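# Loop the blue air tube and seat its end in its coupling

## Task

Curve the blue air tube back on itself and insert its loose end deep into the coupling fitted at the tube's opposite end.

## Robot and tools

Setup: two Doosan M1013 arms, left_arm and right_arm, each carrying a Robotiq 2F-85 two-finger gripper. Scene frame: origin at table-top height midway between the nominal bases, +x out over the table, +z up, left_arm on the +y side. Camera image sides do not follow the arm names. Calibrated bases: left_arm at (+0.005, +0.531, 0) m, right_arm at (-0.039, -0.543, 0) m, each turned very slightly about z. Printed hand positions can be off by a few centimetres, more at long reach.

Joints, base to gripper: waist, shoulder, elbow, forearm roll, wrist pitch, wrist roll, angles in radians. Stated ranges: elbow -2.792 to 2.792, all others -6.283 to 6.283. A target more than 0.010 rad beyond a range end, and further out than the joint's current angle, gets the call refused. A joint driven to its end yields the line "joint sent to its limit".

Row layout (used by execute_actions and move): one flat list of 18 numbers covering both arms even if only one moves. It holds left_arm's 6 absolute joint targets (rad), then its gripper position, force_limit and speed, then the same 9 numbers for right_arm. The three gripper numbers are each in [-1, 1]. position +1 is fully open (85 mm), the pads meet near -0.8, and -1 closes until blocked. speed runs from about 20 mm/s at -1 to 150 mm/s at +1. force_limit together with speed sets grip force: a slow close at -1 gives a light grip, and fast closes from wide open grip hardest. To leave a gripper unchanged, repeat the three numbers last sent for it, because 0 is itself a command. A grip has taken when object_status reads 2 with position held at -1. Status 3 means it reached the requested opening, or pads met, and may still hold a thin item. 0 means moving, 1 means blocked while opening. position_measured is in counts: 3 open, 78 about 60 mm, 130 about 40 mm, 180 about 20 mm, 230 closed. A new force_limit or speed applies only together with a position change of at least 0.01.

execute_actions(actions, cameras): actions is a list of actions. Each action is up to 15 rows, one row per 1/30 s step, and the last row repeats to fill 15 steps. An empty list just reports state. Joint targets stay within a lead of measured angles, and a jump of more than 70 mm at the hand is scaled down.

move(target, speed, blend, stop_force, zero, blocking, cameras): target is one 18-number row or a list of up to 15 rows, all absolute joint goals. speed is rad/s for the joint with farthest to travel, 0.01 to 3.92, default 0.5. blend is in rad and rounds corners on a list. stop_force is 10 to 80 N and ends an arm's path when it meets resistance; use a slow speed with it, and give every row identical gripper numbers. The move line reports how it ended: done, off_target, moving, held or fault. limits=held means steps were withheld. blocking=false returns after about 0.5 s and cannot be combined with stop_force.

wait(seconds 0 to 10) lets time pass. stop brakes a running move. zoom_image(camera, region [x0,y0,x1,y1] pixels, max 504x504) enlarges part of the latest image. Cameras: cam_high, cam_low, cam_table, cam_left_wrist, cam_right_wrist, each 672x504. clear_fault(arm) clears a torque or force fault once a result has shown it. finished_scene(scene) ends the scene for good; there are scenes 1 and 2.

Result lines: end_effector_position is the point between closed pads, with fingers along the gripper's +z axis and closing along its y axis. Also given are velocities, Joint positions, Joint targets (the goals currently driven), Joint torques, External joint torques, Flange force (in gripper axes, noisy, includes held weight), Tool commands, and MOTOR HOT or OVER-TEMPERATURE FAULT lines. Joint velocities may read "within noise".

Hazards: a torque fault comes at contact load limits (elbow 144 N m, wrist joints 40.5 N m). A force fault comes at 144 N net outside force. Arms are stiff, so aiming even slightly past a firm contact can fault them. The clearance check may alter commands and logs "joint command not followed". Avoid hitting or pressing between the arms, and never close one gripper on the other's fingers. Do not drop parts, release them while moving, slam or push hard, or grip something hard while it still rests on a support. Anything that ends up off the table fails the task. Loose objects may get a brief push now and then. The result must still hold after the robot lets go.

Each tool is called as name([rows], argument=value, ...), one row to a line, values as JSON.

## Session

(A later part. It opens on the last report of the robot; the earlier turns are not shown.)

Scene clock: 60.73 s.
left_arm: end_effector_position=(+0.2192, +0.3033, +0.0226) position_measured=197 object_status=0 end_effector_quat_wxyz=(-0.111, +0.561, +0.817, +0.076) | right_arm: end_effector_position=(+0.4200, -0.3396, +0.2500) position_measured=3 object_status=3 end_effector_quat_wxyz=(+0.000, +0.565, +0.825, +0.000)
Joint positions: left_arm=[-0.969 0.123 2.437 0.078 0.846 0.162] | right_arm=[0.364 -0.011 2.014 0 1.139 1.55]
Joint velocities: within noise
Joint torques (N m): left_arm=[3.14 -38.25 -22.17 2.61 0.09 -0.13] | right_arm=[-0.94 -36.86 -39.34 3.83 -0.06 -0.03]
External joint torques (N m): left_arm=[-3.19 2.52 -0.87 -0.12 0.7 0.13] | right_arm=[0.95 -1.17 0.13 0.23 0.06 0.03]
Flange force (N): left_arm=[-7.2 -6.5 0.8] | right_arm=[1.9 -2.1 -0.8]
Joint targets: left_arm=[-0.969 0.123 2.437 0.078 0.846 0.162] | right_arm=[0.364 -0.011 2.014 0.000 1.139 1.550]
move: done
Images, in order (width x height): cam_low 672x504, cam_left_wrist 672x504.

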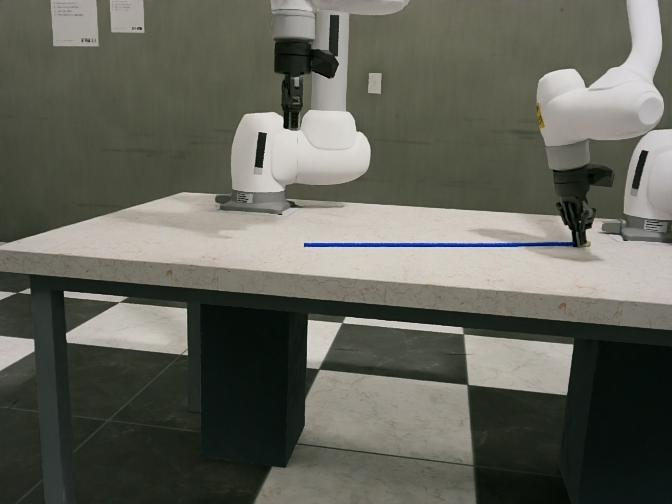

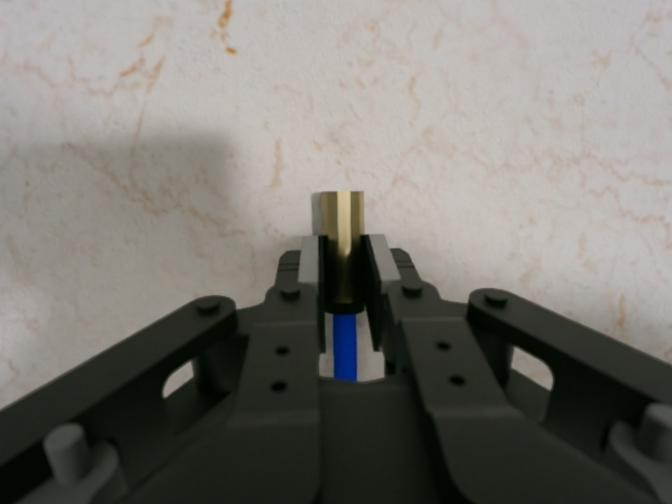

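move(target=[-1.0443, 0.0503, 2.1364, 0.0811, 1.5171, 0.1235, -1, -0.5, -1, 0.3636, -0.0112, 2.0140, 0.0, 1.1388, 1.55, 1, 1, 1], speed=0.2)

Scene clock: 66.33 s.
left_arm: end_effector_position=(+0.2198, +0.2684, +0.2055) position_measured=197 object_status=2 end_effector_quat_wxyz=(-0.230, +0.546, +0.790, +0.159) | right_arm: end_effector_position=(+0.4200, -0.3396, +0.2500) position_measured=3 object_status=3 end_effector_quat_wxyz=(+0.000, +0.565, +0.825, +0.000)
Joint positions: left_arm=[-1.044 0.05 2.136 0.081 1.517 0.124] | right_arm=[0.364 -0.011 2.014 0 1.139 1.55]
Joint velocities: within noise
Joint torques (N m): left_arm=[3.48 -44.02 -35.04 3.66 1.53 -0.1] | right_arm=[-0.84 -37.16 -39.25 3.87 -0.05 0]
External joint torques (N m): left_arm=[-3.47 5.25 1.53 0.06 0.01 0.1] | right_arm=[0.91 -1.05 -0.17 0.21 0.04 0]
Flange force (N): left_arm=[-9.5 -5.6 2.6] | right_arm=[1.7 -1.4 -1.1]
Joint targets: left_arm=[-1.044 0.050 2.136 0.081 1.517 0.123] | right_arm=[0.364 -0.011 2.014 0.000 1.139 1.550]
move: done

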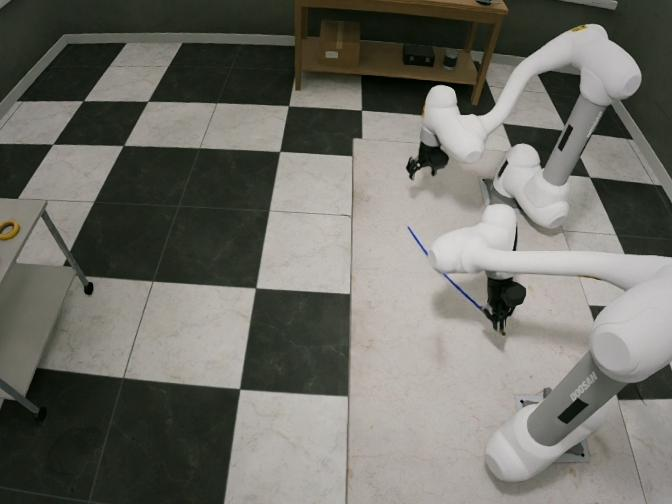

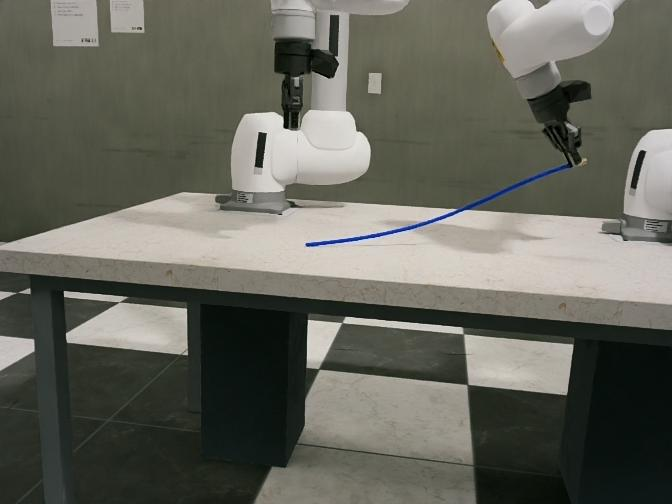

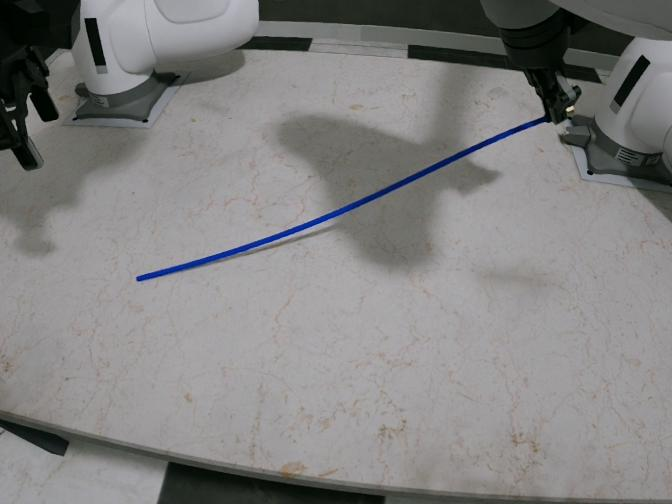

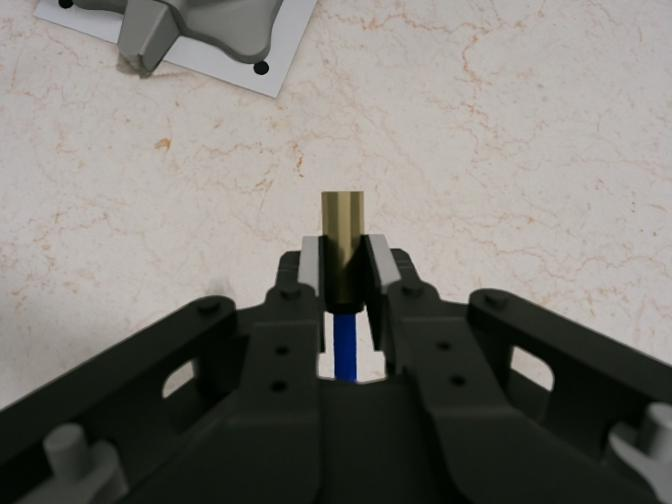

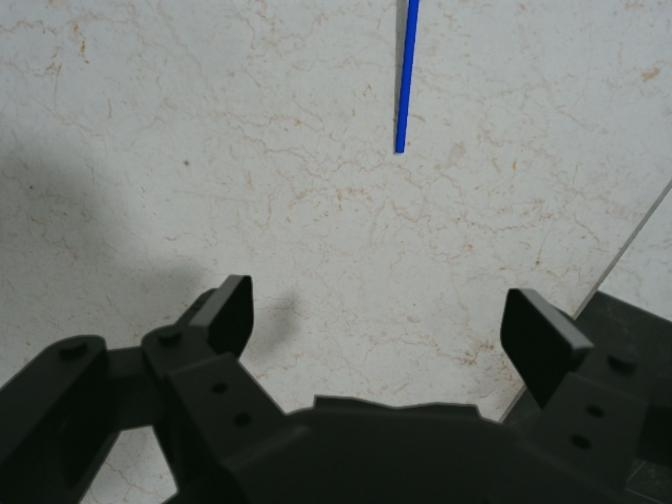

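move(target=[-1.0173, -0.1061, 2.2128, 0.0491, 1.3013, 0.1589, -1, -0.5, -1, 0.3636, -0.0112, 2.0140, 0.0, 1.1388, 1.55, 1, 1, 1], speed=0.2, cameras=["cam_right_wrist", "cam_low", "cam_table"])

Scene clock: 70.77 s.
left_arm: end_effector_position=(+0.2210, +0.2650, +0.2057) position_measured=197 object_status=2 end_effector_quat_wxyz=(-0.111, +0.563, +0.815, +0.077) | right_arm: end_effector_position=(+0.4200, -0.3396, +0.2500) position_measured=3 object_status=3 end_effector_quat_wxyz=(+0.000, +0.565, +0.825, +0.000)
Joint positions: left_arm=[-1.017 -0.106 2.213 0.049 1.301 0.159] | right_arm=[0.364 -0.011 2.014 0 1.139 1.55]
Joint velocities: within noise
Joint torques (N m): left_arm=[2.97 -31.47 -36.63 3.9 0.33 -0.08] | right_arm=[-1.15 -36.24 -39.45 3.95 0 0]
External joint torques (N m): left_arm=[-3.06 6.98 0.66 -0.05 0.47 0.08] | right_arm=[1.03 -1.62 0.22 0.1 0 0]
Flange force (N): left_arm=[-13.4 -4.3 3.5] | right_arm=[1.9 -2.9 -0.9]
Joint targets: left_arm=[-1.017 -0.106 2.213 0.049 1.301 0.159] | right_arm=[0.364 -0.011 2.014 0.000 1.139 1.550]
move: done
Images, in order (width x height): cam_low 672x504, cam_table 672x504, cam_right_wrist 672x504.

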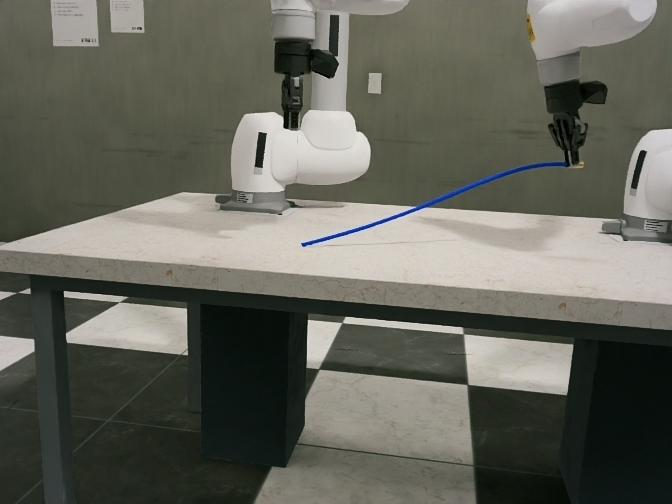

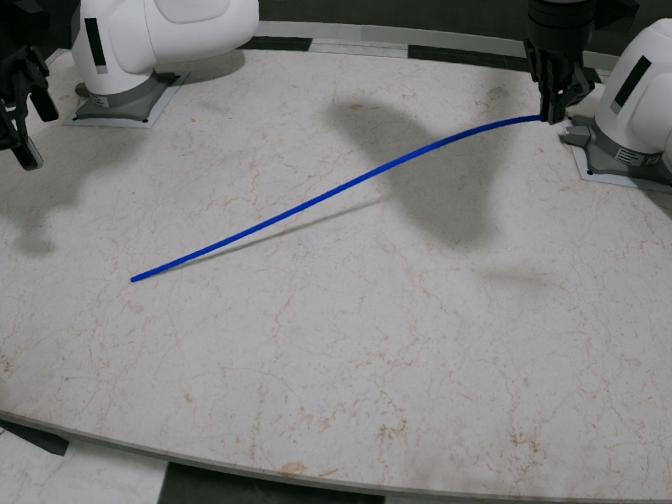

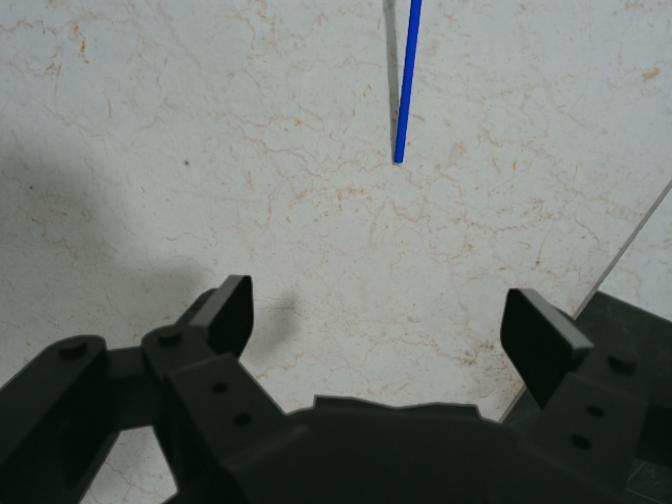

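move(target=[-1.0173, -0.1061, 2.2128, 0.0491, 1.3013, 0.1589, -1, -0.5, -1, 0.6738, 0.2696, 2.0853, -0.4175, 0.9372, 2.1456, 0, 0, 0], speed=0.35, cameras=["cam_right_wrist", "cam_low", "cam_table"])

Scene clock: 75.10 s.
left_arm: end_effector_position=(+0.2210, +0.2650, +0.2057) position_measured=197 object_status=2 end_effector_quat_wxyz=(-0.111, +0.563, +0.815, +0.077) | right_arm: end_effector_position=(+0.4182, -0.2647, +0.0844) position_measured=128 object_status=3 end_effector_quat_wxyz=(+0.143, +0.561, +0.809, -0.099)
Joint positions: left_arm=[-1.017 -0.106 2.213 0.049 1.301 0.159] | right_arm=[0.674 0.27 2.085 -0.417 0.937 2.145]
Joint velocities: within noise
Joint torques (N m): left_arm=[2.66 -28.89 -36.83 3.89 0.59 -0.07] | right_arm=[0.1 -55.2 -29.1 1.86 0.5 -0.03]
External joint torques (N m): left_arm=[-2.6 3.64 0.73 -0.04 0.21 0.07] | right_arm=[-0.15 -2.23 0.01 0.38 -0.02 0.03]
Flange force (N): left_arm=[-7.0 -4.7 2.4] | right_arm=[-2.1 -2.7 -2.5]
Joint targets: left_arm=[-1.017 -0.106 2.213 0.049 1.301 0.159] | right_arm=[0.674 0.270 2.085 -0.417 0.937 2.146]
move: done
Images, in order (width x height): cam_low 672x504, cam_table 672x504, cam_right_wrist 672x504.

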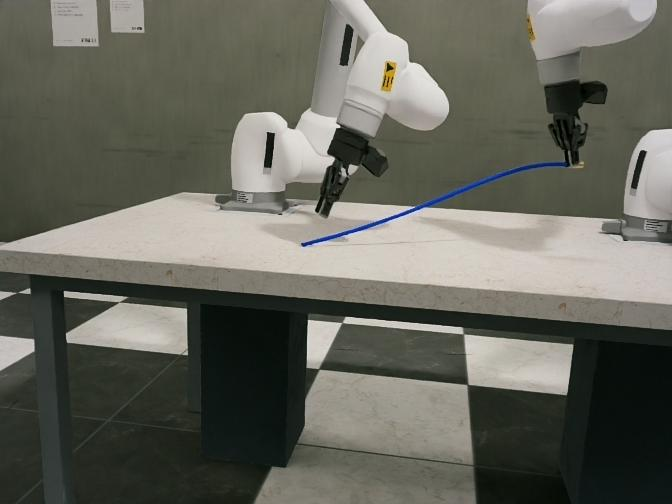

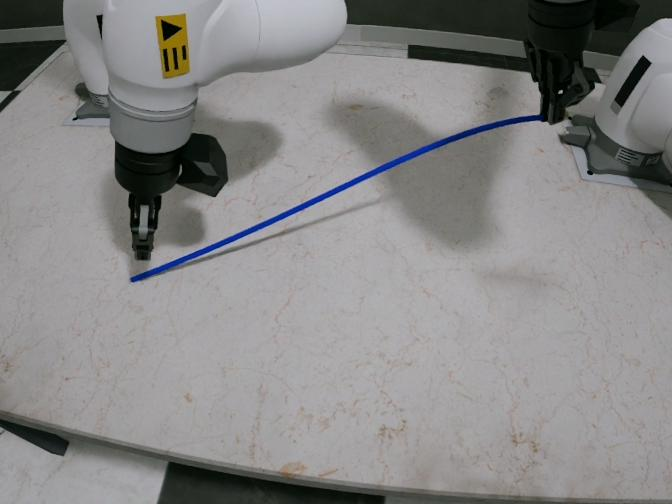

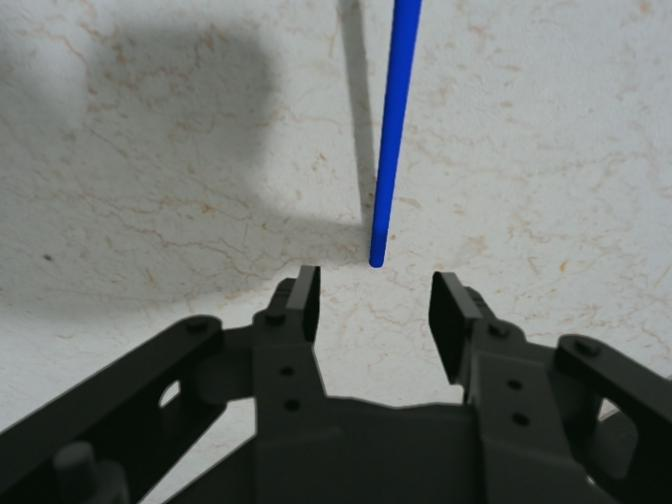

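move(target=[-1.0173, -0.1061, 2.2128, 0.0491, 1.3013, 0.1589, -1, -0.5, -1, 0.6722, 0.3569, 2.1147, -0.4584, 0.8311, 2.2083, 0, 0, 0], speed=0.04, stop_force=12, cameras=["cam_right_wrist", "cam_low", "cam_table"])

zoom_image(camera="cam_low", region=[270, 180, 390, 270])

Scene clock: 80.53 s.
left_arm: end_effector_position=(+0.2210, +0.2650, +0.2057) position_measured=197 object_status=2 end_effector_quat_wxyz=(-0.111, +0.563, +0.815, +0.077) | right_arm: end_effector_position=(+0.4210, -0.2637, +0.0243) position_measured=128 object_status=3 end_effector_quat_wxyz=(+0.143, +0.561, +0.809, -0.099)
Joint positions: left_arm=[-1.017 -0.106 2.213 0.049 1.301 0.159] | right_arm=[0.672 0.357 2.115 -0.458 0.831 2.208]
Joint velocities: within noise
Joint torques (N m): left_arm=[2.71 -29.2 -36.95 3.94 0.6 -0.1] | right_arm=[-0.71 -60.97 -24.7 1.68 0.46 0]
External joint torques (N m): left_arm=[-2.7 4.31 1.05 -0.1 0.2 0.1] | right_arm=[0.78 -1.09 -0.36 0.25 0.07 0]
Flange force (N): left_arm=[-7.9 -4.8 3.2] | right_arm=[0.5 -0.9 -2.4]
Joint targets: left_arm=[-1.017 -0.106 2.213 0.049 1.301 0.159] | right_arm=[0.672 0.357 2.115 -0.458 0.831 2.208]
move: done
Images, in order (width x height): cam_low 672x504, cam_table 672x504, cam_right_wrist 672x504.

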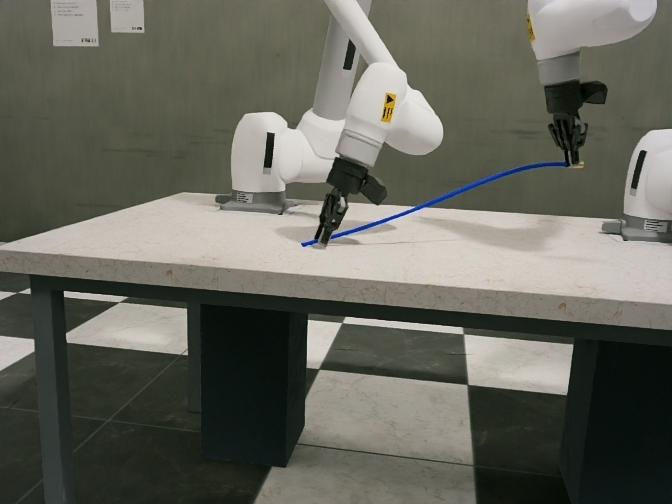

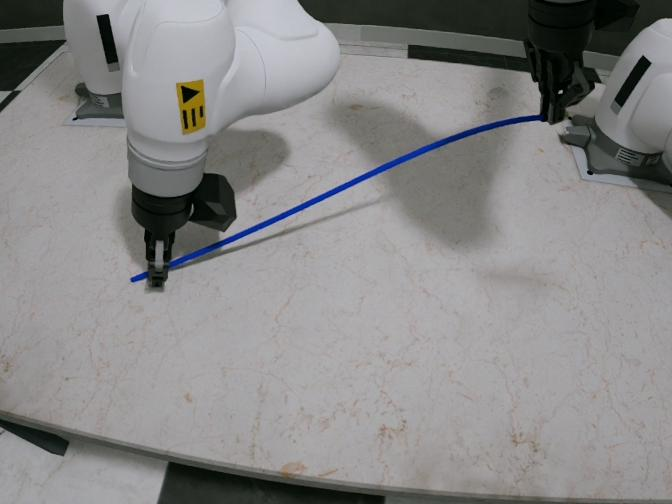

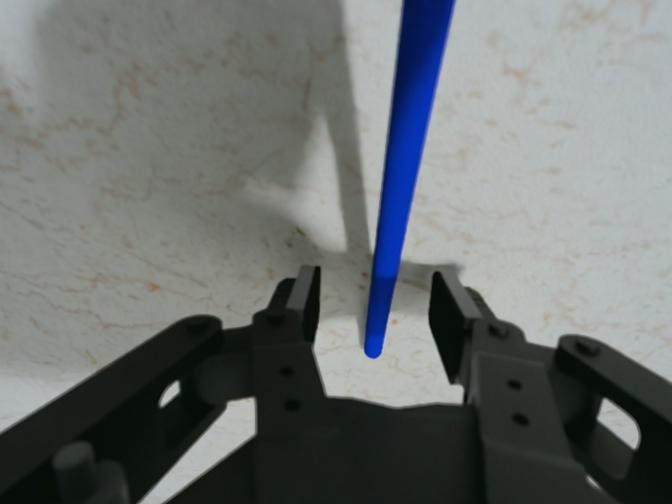

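Scaled by 4.200 from the camera's 672x504 image, which has a finer 960x720 frame.

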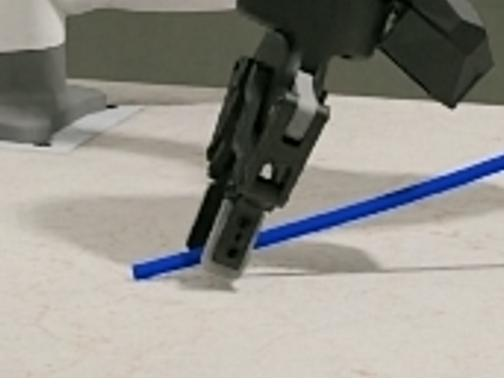

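move(target=[-1.0173, -0.1061, 2.2128, 0.0491, 1.3013, 0.1589, -1, -0.5, -1, 0.6722, 0.3569, 2.1147, -0.4584, 0.8311, 2.2083, -1, -0.5, -1], speed=0.04, cameras=["cam_right_wrist", "cam_low", "cam_table"])

wait(seconds=0.5, cameras=["cam_right_wrist", "cam_low", "cam_table"])

zoom_image(camera="cam_low", region=[270, 180, 390, 270])

zoom_image(camera="cam_right_wrist", region=[280, 180, 480, 380])

Scene clock: 84.43 s.
left_arm: end_effector_position=(+0.2210, +0.2650, +0.2057) position_measured=197 object_status=2 end_effector_quat_wxyz=(-0.111, +0.563, +0.815, +0.077) | right_arm: end_effector_position=(+0.4210, -0.2637, +0.0243) position_measured=212 object_status=0 end_effector_quat_wxyz=(+0.143, +0.561, +0.809, -0.099)
Joint positions: left_arm=[-1.017 -0.106 2.213 0.049 1.301 0.159] | right_arm=[0.672 0.357 2.115 -0.458 0.831 2.208]
Joint velocities: within noise
Joint torques (N m): left_arm=[2.85 -28.81 -36.75 3.77 0.59 -0.04] | right_arm=[-0.51 -61.02 -24.45 1.67 0.51 0.08]
External joint torques (N m): left_arm=[-2.83 3.8 0.78 0.08 0.21 0.04] | right_arm=[0.49 -1.2 -0.74 0.26 0.01 -0.08]
Flange force (N): left_arm=[-7.3 -5.2 2.5] | right_arm=[0.0 -0.2 -2.6]
Joint targets: left_arm=[-1.017 -0.106 2.213 0.049 1.301 0.159] | right_arm=[0.672 0.357 2.115 -0.458 0.831 2.208]
move: done
Images, in order (width x height): cam_low 672x504, cam_table 672x504, cam_right_wrist 672x504.

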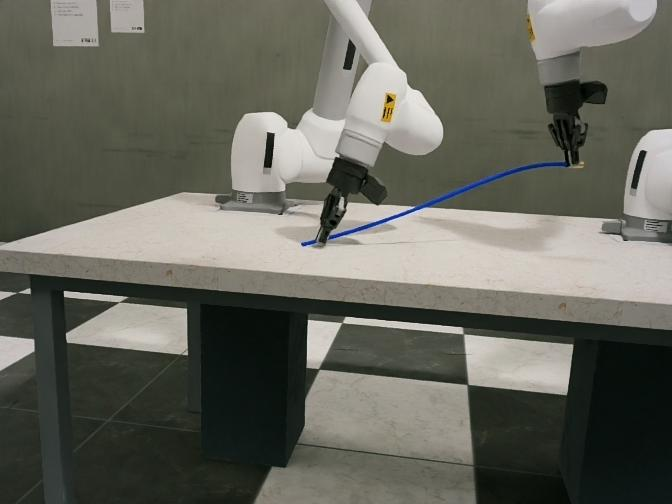

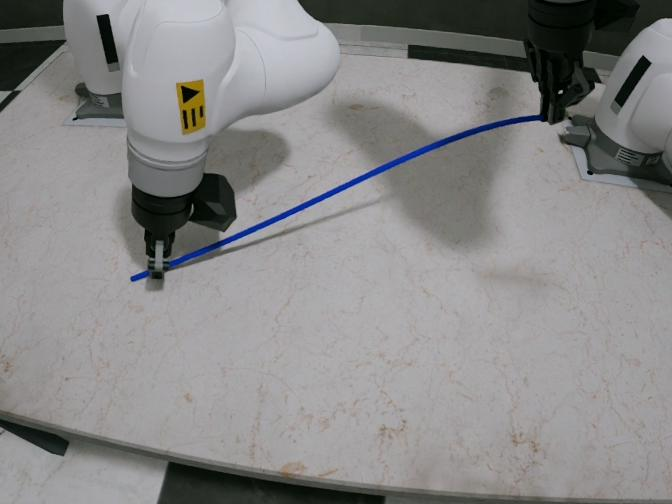

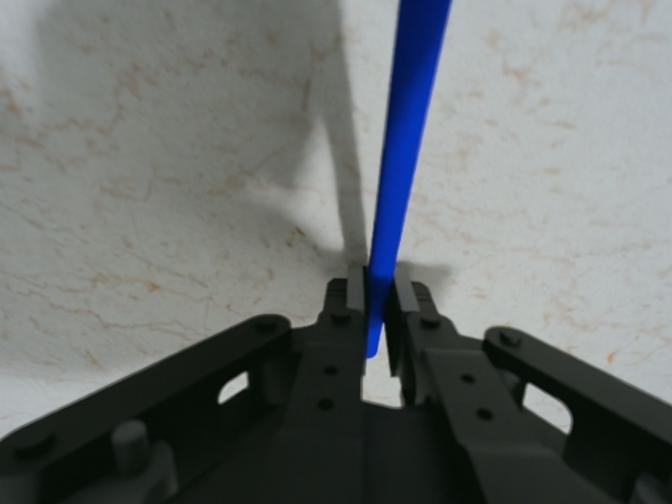

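Scene clock: 84.93 s.
left_arm: end_effector_position=(+0.2210, +0.2650, +0.2057) position_measured=197 object_status=2 end_effector_quat_wxyz=(-0.111, +0.563, +0.815, +0.077) | right_arm: end_effector_position=(+0.4210, -0.2637, +0.0243) position_measured=212 object_status=2 end_effector_quat_wxyz=(+0.143, +0.561, +0.809, -0.099)
Joint positions: left_arm=[-1.017 -0.106 2.213 0.049 1.301 0.159] | right_arm=[0.672 0.357 2.115 -0.458 0.831 2.208]
Joint velocities: within noise
Joint torques (N m): left_arm=[2.7 -29.24 -36.72 3.87 0.59 -0.09] | right_arm=[-0.59 -61.04 -24.67 1.64 0.58 0.1]
External joint torques (N m): left_arm=[-2.74 4.26 0.64 -0.02 0.21 0.09] | right_arm=[0.63 -1.05 -0.39 0.28 -0.06 -0.1]
Flange force (N): left_arm=[-8.3 -4.7 2.6] | right_arm=[0.2 -0.7 -2.2]
Joint targets: left_arm=[-1.017 -0.106 2.213 0.049 1.301 0.159] | right_arm=[0.672 0.357 2.115 -0.458 0.831 2.208]
Tool commands: left_gripper/position=-1.0 left_gripper/force_limit=-0.5 left_gripper/speed=-1.0 right_gripper/position=-1.0 right_gripper/force_limit=-0.5 right_gripper/speed=-1.0
wait: 0.50 s; at rest by 0.17 s
Images, in order (width x height): cam_low 672x504, cam_table 672x504, cam_right_wrist 672x504.

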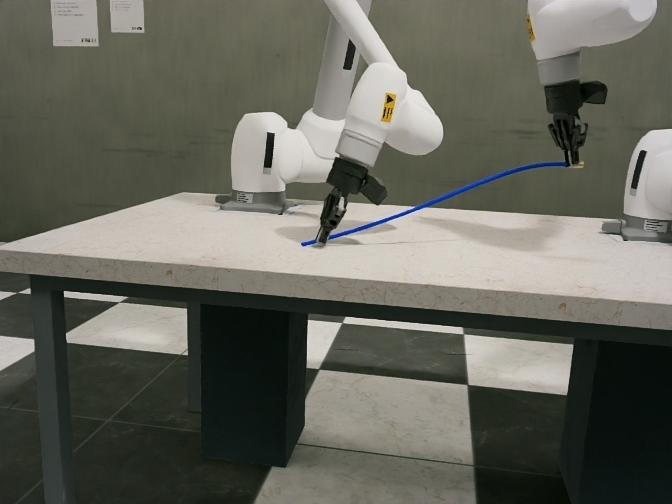

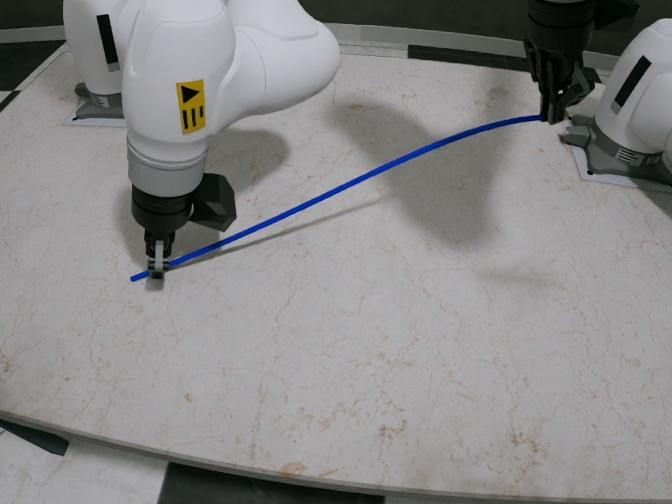

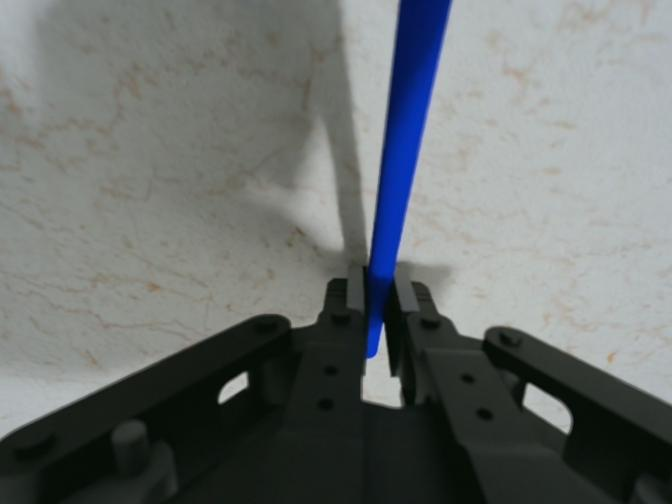

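Scaled by 4.200 from the camera's 672x504 image, which has a finer 960x720 frame.

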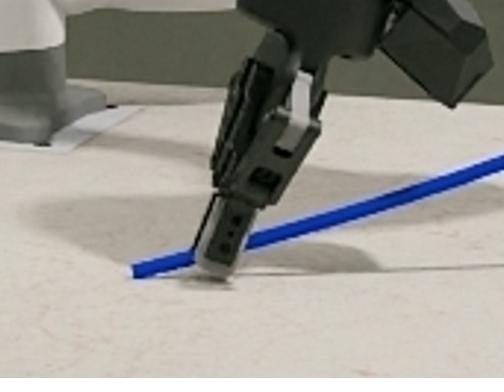

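Scaled by 2.520 from the camera's 672x504 image, which has a finer 960x720 frame.

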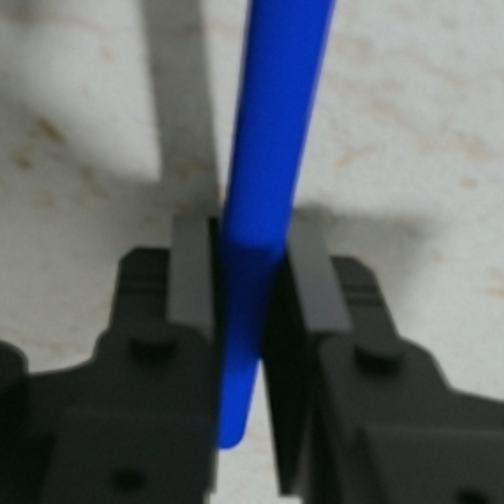

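move(target=[-1.0730, -0.1342, 2.2365, 0.1803, 1.2539, 0.6184, -1, -0.5, -1, 0.8388, 0.1037, 2.1256, -0.7656, 1.0520, 1.9967, -1, -0.5, -1], speed=0.15)

Scene clock: 100.87 s.
left_arm: end_effector_position=(+0.2375, +0.2695, +0.2057) position_measured=197 object_status=2 end_effector_quat_wxyz=(-0.085, +0.770, +0.624, +0.105) | right_arm: end_effector_position=(+0.4090, -0.2641, +0.1968) position_measured=212 object_status=2 end_effector_quat_wxyz=(+0.296, +0.339, +0.885, -0.114)
Joint positions: left_arm=[-1.073 -0.134 2.237 0.18 1.254 0.618] | right_arm=[0.839 0.104 2.126 -0.766 1.052 1.997]
Joint velocities: within noise
Joint torques (N m): left_arm=[2.98 -26.76 -37.48 4.29 0.39 0.02] | right_arm=[-0.96 -43.56 -32.18 0.96 0.58 0.12]
External joint torques (N m): left_arm=[-3.09 4.75 1 -0.18 0.26 -0.02] | right_arm=[1 0.18 -0.21 0.25 0.09 -0.13]
Flange force (N): left_arm=[-11.1 -1.3 2.7] | right_arm=[1.3 0.7 -1.7]
Joint targets: left_arm=[-1.073 -0.134 2.236 0.180 1.254 0.618] | right_arm=[0.839 0.104 2.126 -0.766 1.052 1.997]
move: done

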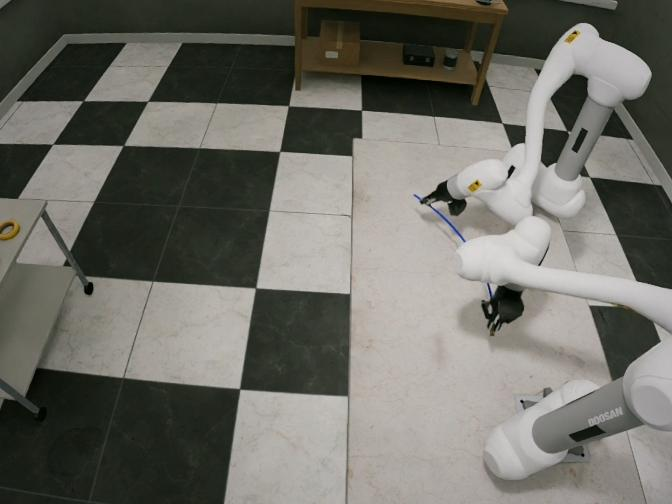

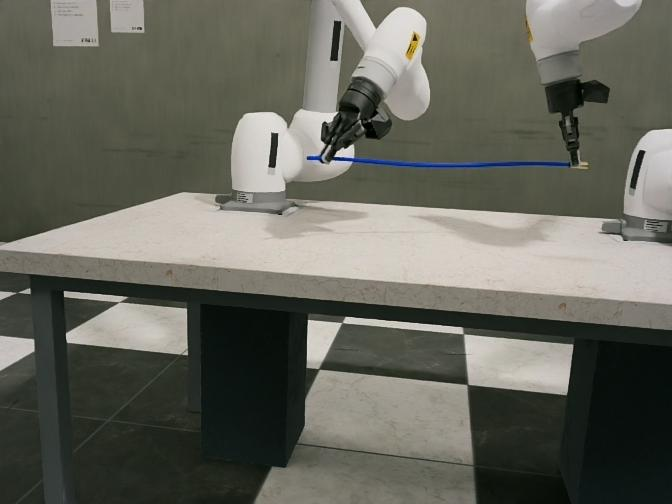

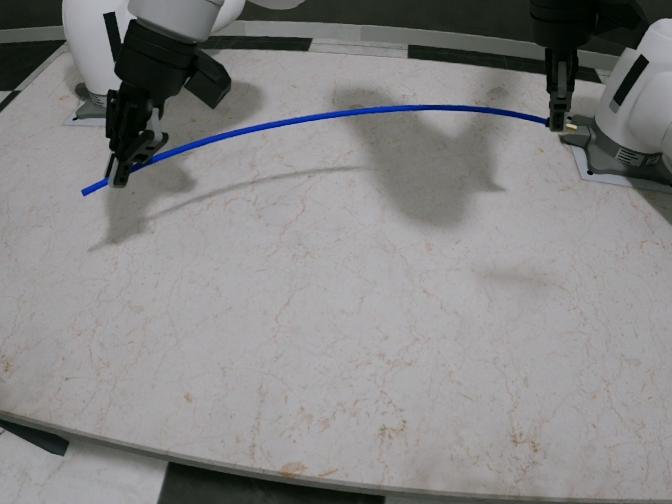

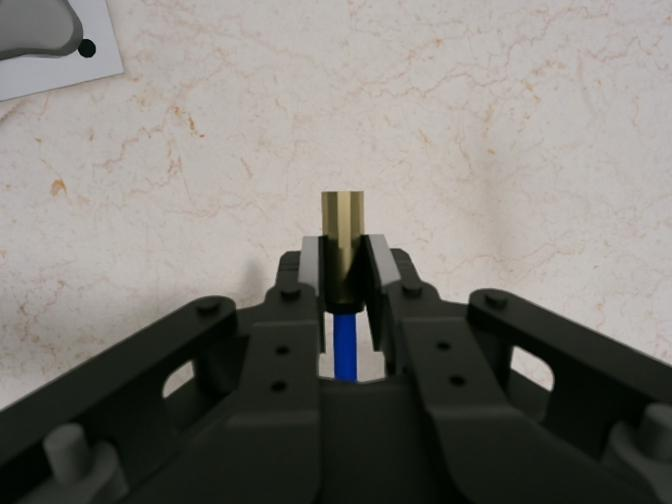

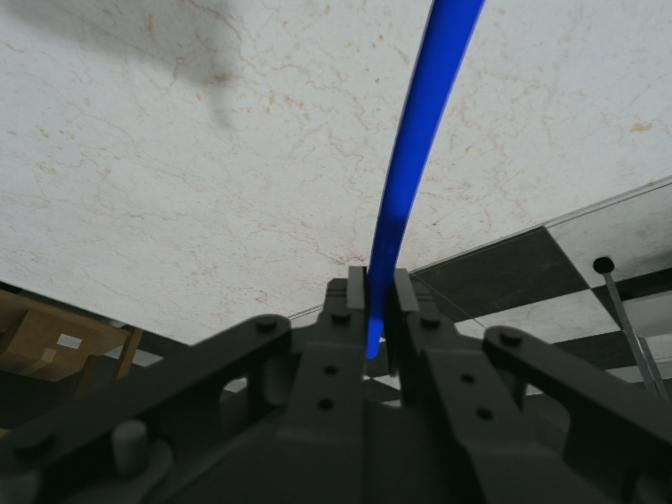

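move([
  [-1.0587, -0.1061, 2.2127, 0.2889, 1.1252, 1.1640, -1, -0.5, -1, 0.8563, 0.0183, 2.2183, -0.8603, 0.7958, 1.7082, -1, -0.5, -1],
  [-1.0200, -0.0587, 2.1704, 0.3104, 0.9553, 1.7624, -1, -0.5, -1, 0.8342, -0.0232, 2.2596, -0.8292, 0.5118, 1.3006, -1, -0.5, -1],
], speed=0.25, blend=[0.1, 0])

Scene clock: 108.40 s.
left_arm: end_effector_position=(+0.3373, +0.1818, +0.2057) position_measured=197 object_status=2 end_effector_quat_wxyz=(-0.012, +0.987, +0.087, +0.134) | right_arm: end_effector_position=(+0.3973, -0.1784, +0.1968) position_measured=212 object_status=2 end_effector_quat_wxyz=(+0.316, -0.083, +0.945, +0.028)
Joint positions: left_arm=[-1.02 -0.059 2.17 0.31 0.955 1.762] | right_arm=[0.834 -0.023 2.26 -0.829 0.512 1.301]
Joint velocities: within noise
Joint torques (N m): left_arm=[2.84 -35.82 -38.37 4.2 -0.49 -0.08] | right_arm=[-0.96 -29.59 -33.38 1.2 -0.52 0.08]
External joint torques (N m): left_arm=[-2.86 4.37 0.72 0.01 0.33 0.09] | right_arm=[1.06 -1.31 0.01 0.37 0.07 -0.08]
Flange force (N): left_arm=[-4.5 7.9 3.4] | right_arm=[0.4 0.2 -4.3]
Joint targets: left_arm=[-1.020 -0.059 2.170 0.310 0.955 1.762] | right_arm=[0.834 -0.023 2.260 -0.829 0.512 1.301]
move: done

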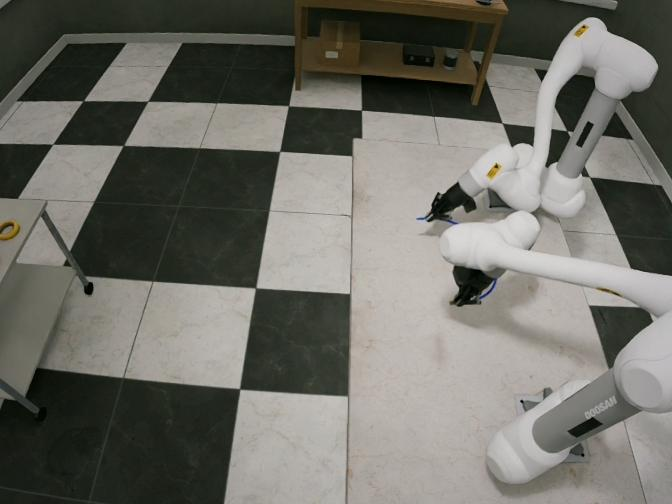

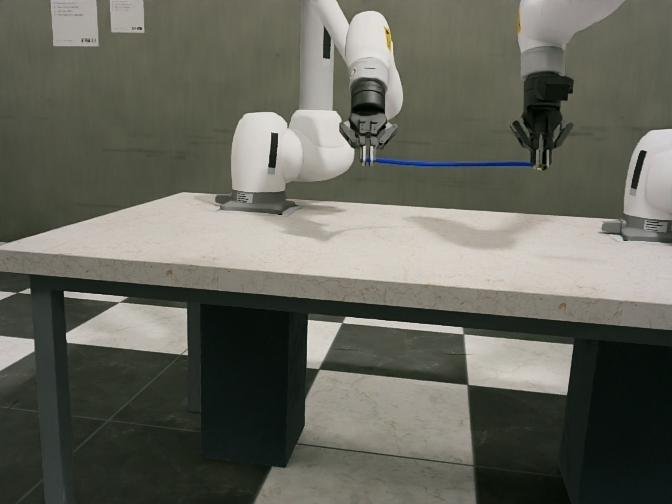

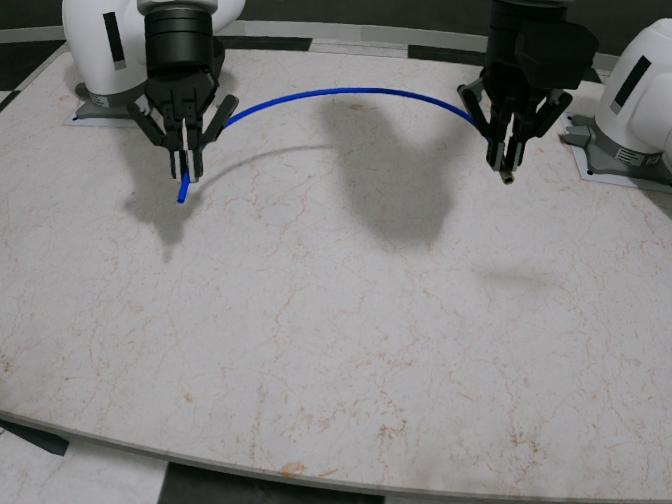

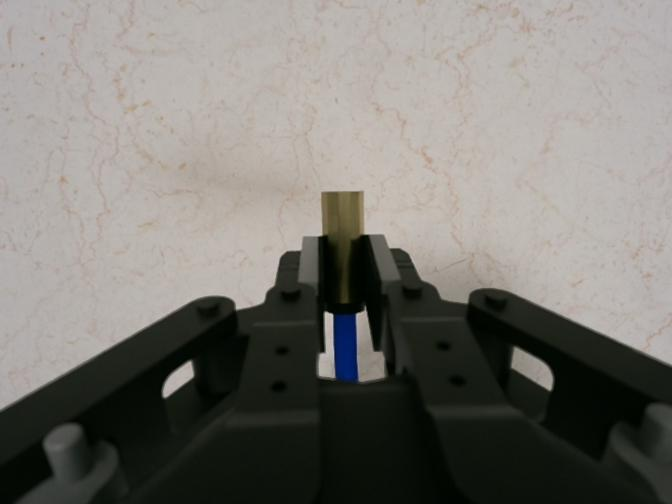

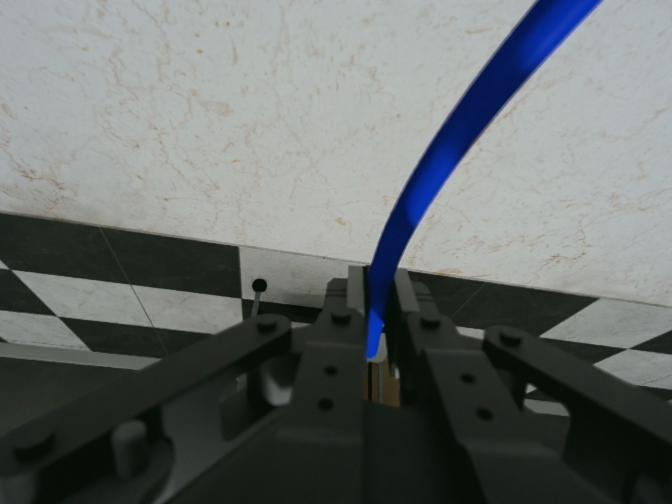

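move([
  [-0.9767, -0.0046, 2.1185, 0.2008, 0.8092, 2.4469, -1, -0.5, -1, 0.7767, -0.0184, 2.2550, -0.2970, 0.2749, 0.3924, -1, -0.5, -1],
  [-0.9287, 0.0529, 2.0592, -0.0202, 0.7601, 3.2065, -1, -0.5, -1, 0.6837, 0.0371, 2.1987, 0.7131, 0.3953, -1.0264, -1, -0.5, -1],
], speed=0.35, blend=[0.1, 0])

Scene clock: 115.97 s.
left_arm: end_effector_position=(+0.3761, +0.0730, +0.2057) position_measured=197 object_status=2 end_effector_quat_wxyz=(+0.064, +0.871, -0.473, +0.118) | right_arm: end_effector_position=(+0.3816, -0.0743, +0.1968) position_measured=212 object_status=2 end_effector_quat_wxyz=(+0.270, -0.496, +0.808, +0.166)
Joint positions: left_arm=[-0.929 0.053 2.059 -0.02 0.76 3.206] | right_arm=[0.684 0.037 2.199 0.713 0.395 -1.026]
Joint velocities: within noise
Joint torques (N m): left_arm=[3.11 -47.54 -37.93 3.7 -1.01 -0.07] | right_arm=[-0.88 -40.74 -37.25 3.01 -0.83 -0.15]
External joint torques (N m): left_arm=[-3.07 4.61 0.53 -0.01 0.19 0.07] | right_arm=[0.78 -0.49 -0.13 0.16 -0.04 0.14]
Flange force (N): left_arm=[5.2 5.0 6.1] | right_arm=[-0.6 2.0 -0.4]
Joint targets: left_arm=[-0.929 0.053 2.059 -0.020 0.760 3.206] | right_arm=[0.684 0.037 2.199 0.713 0.395 -1.026]
move: done

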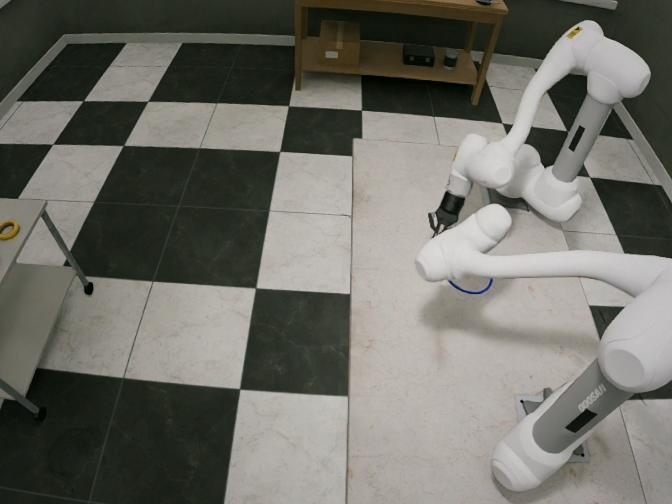

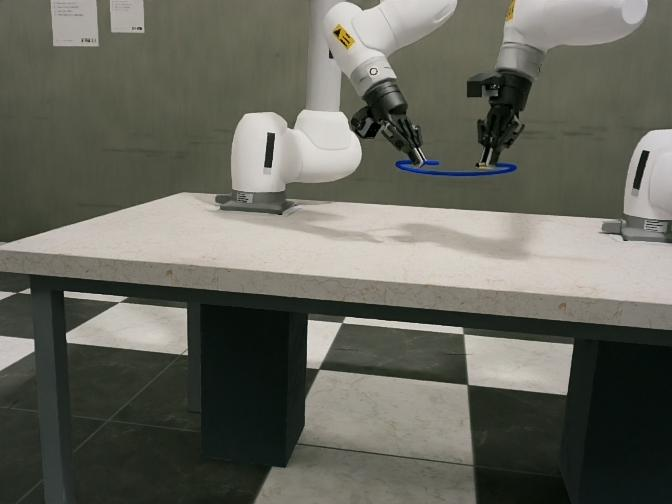

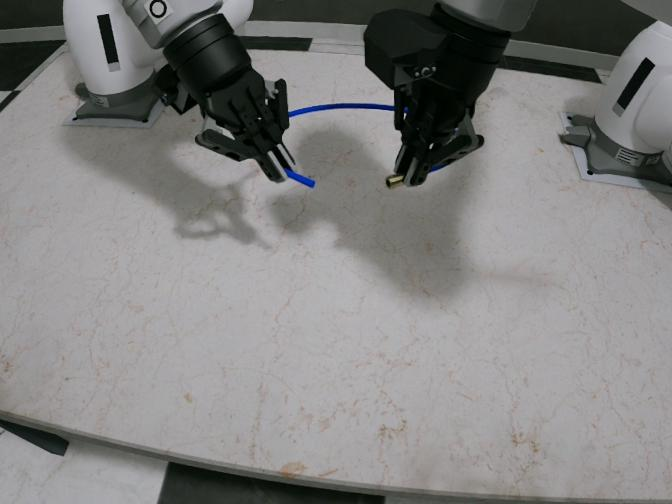

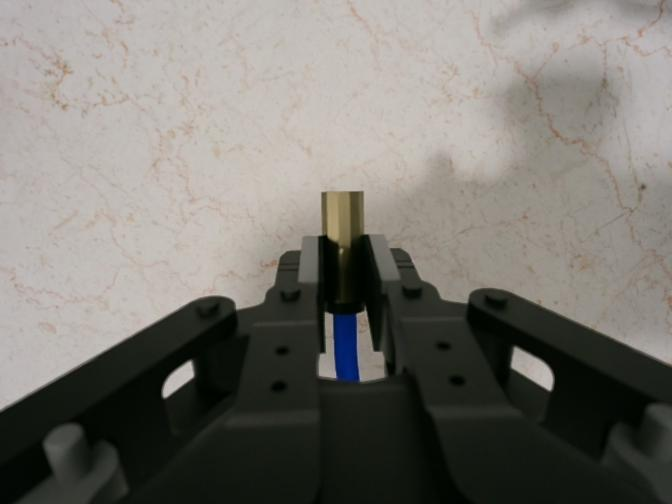

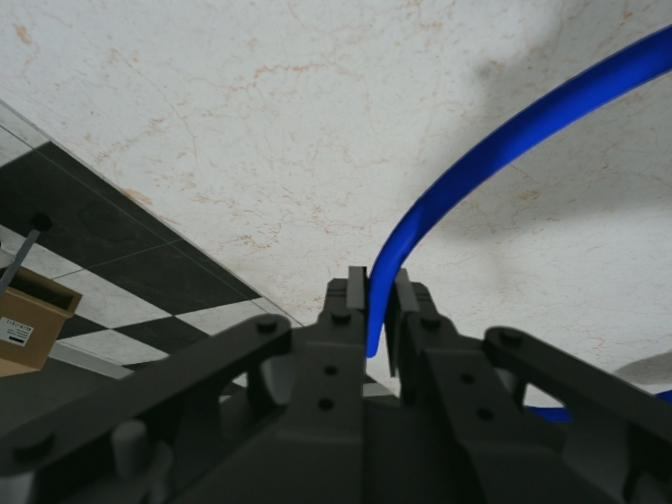

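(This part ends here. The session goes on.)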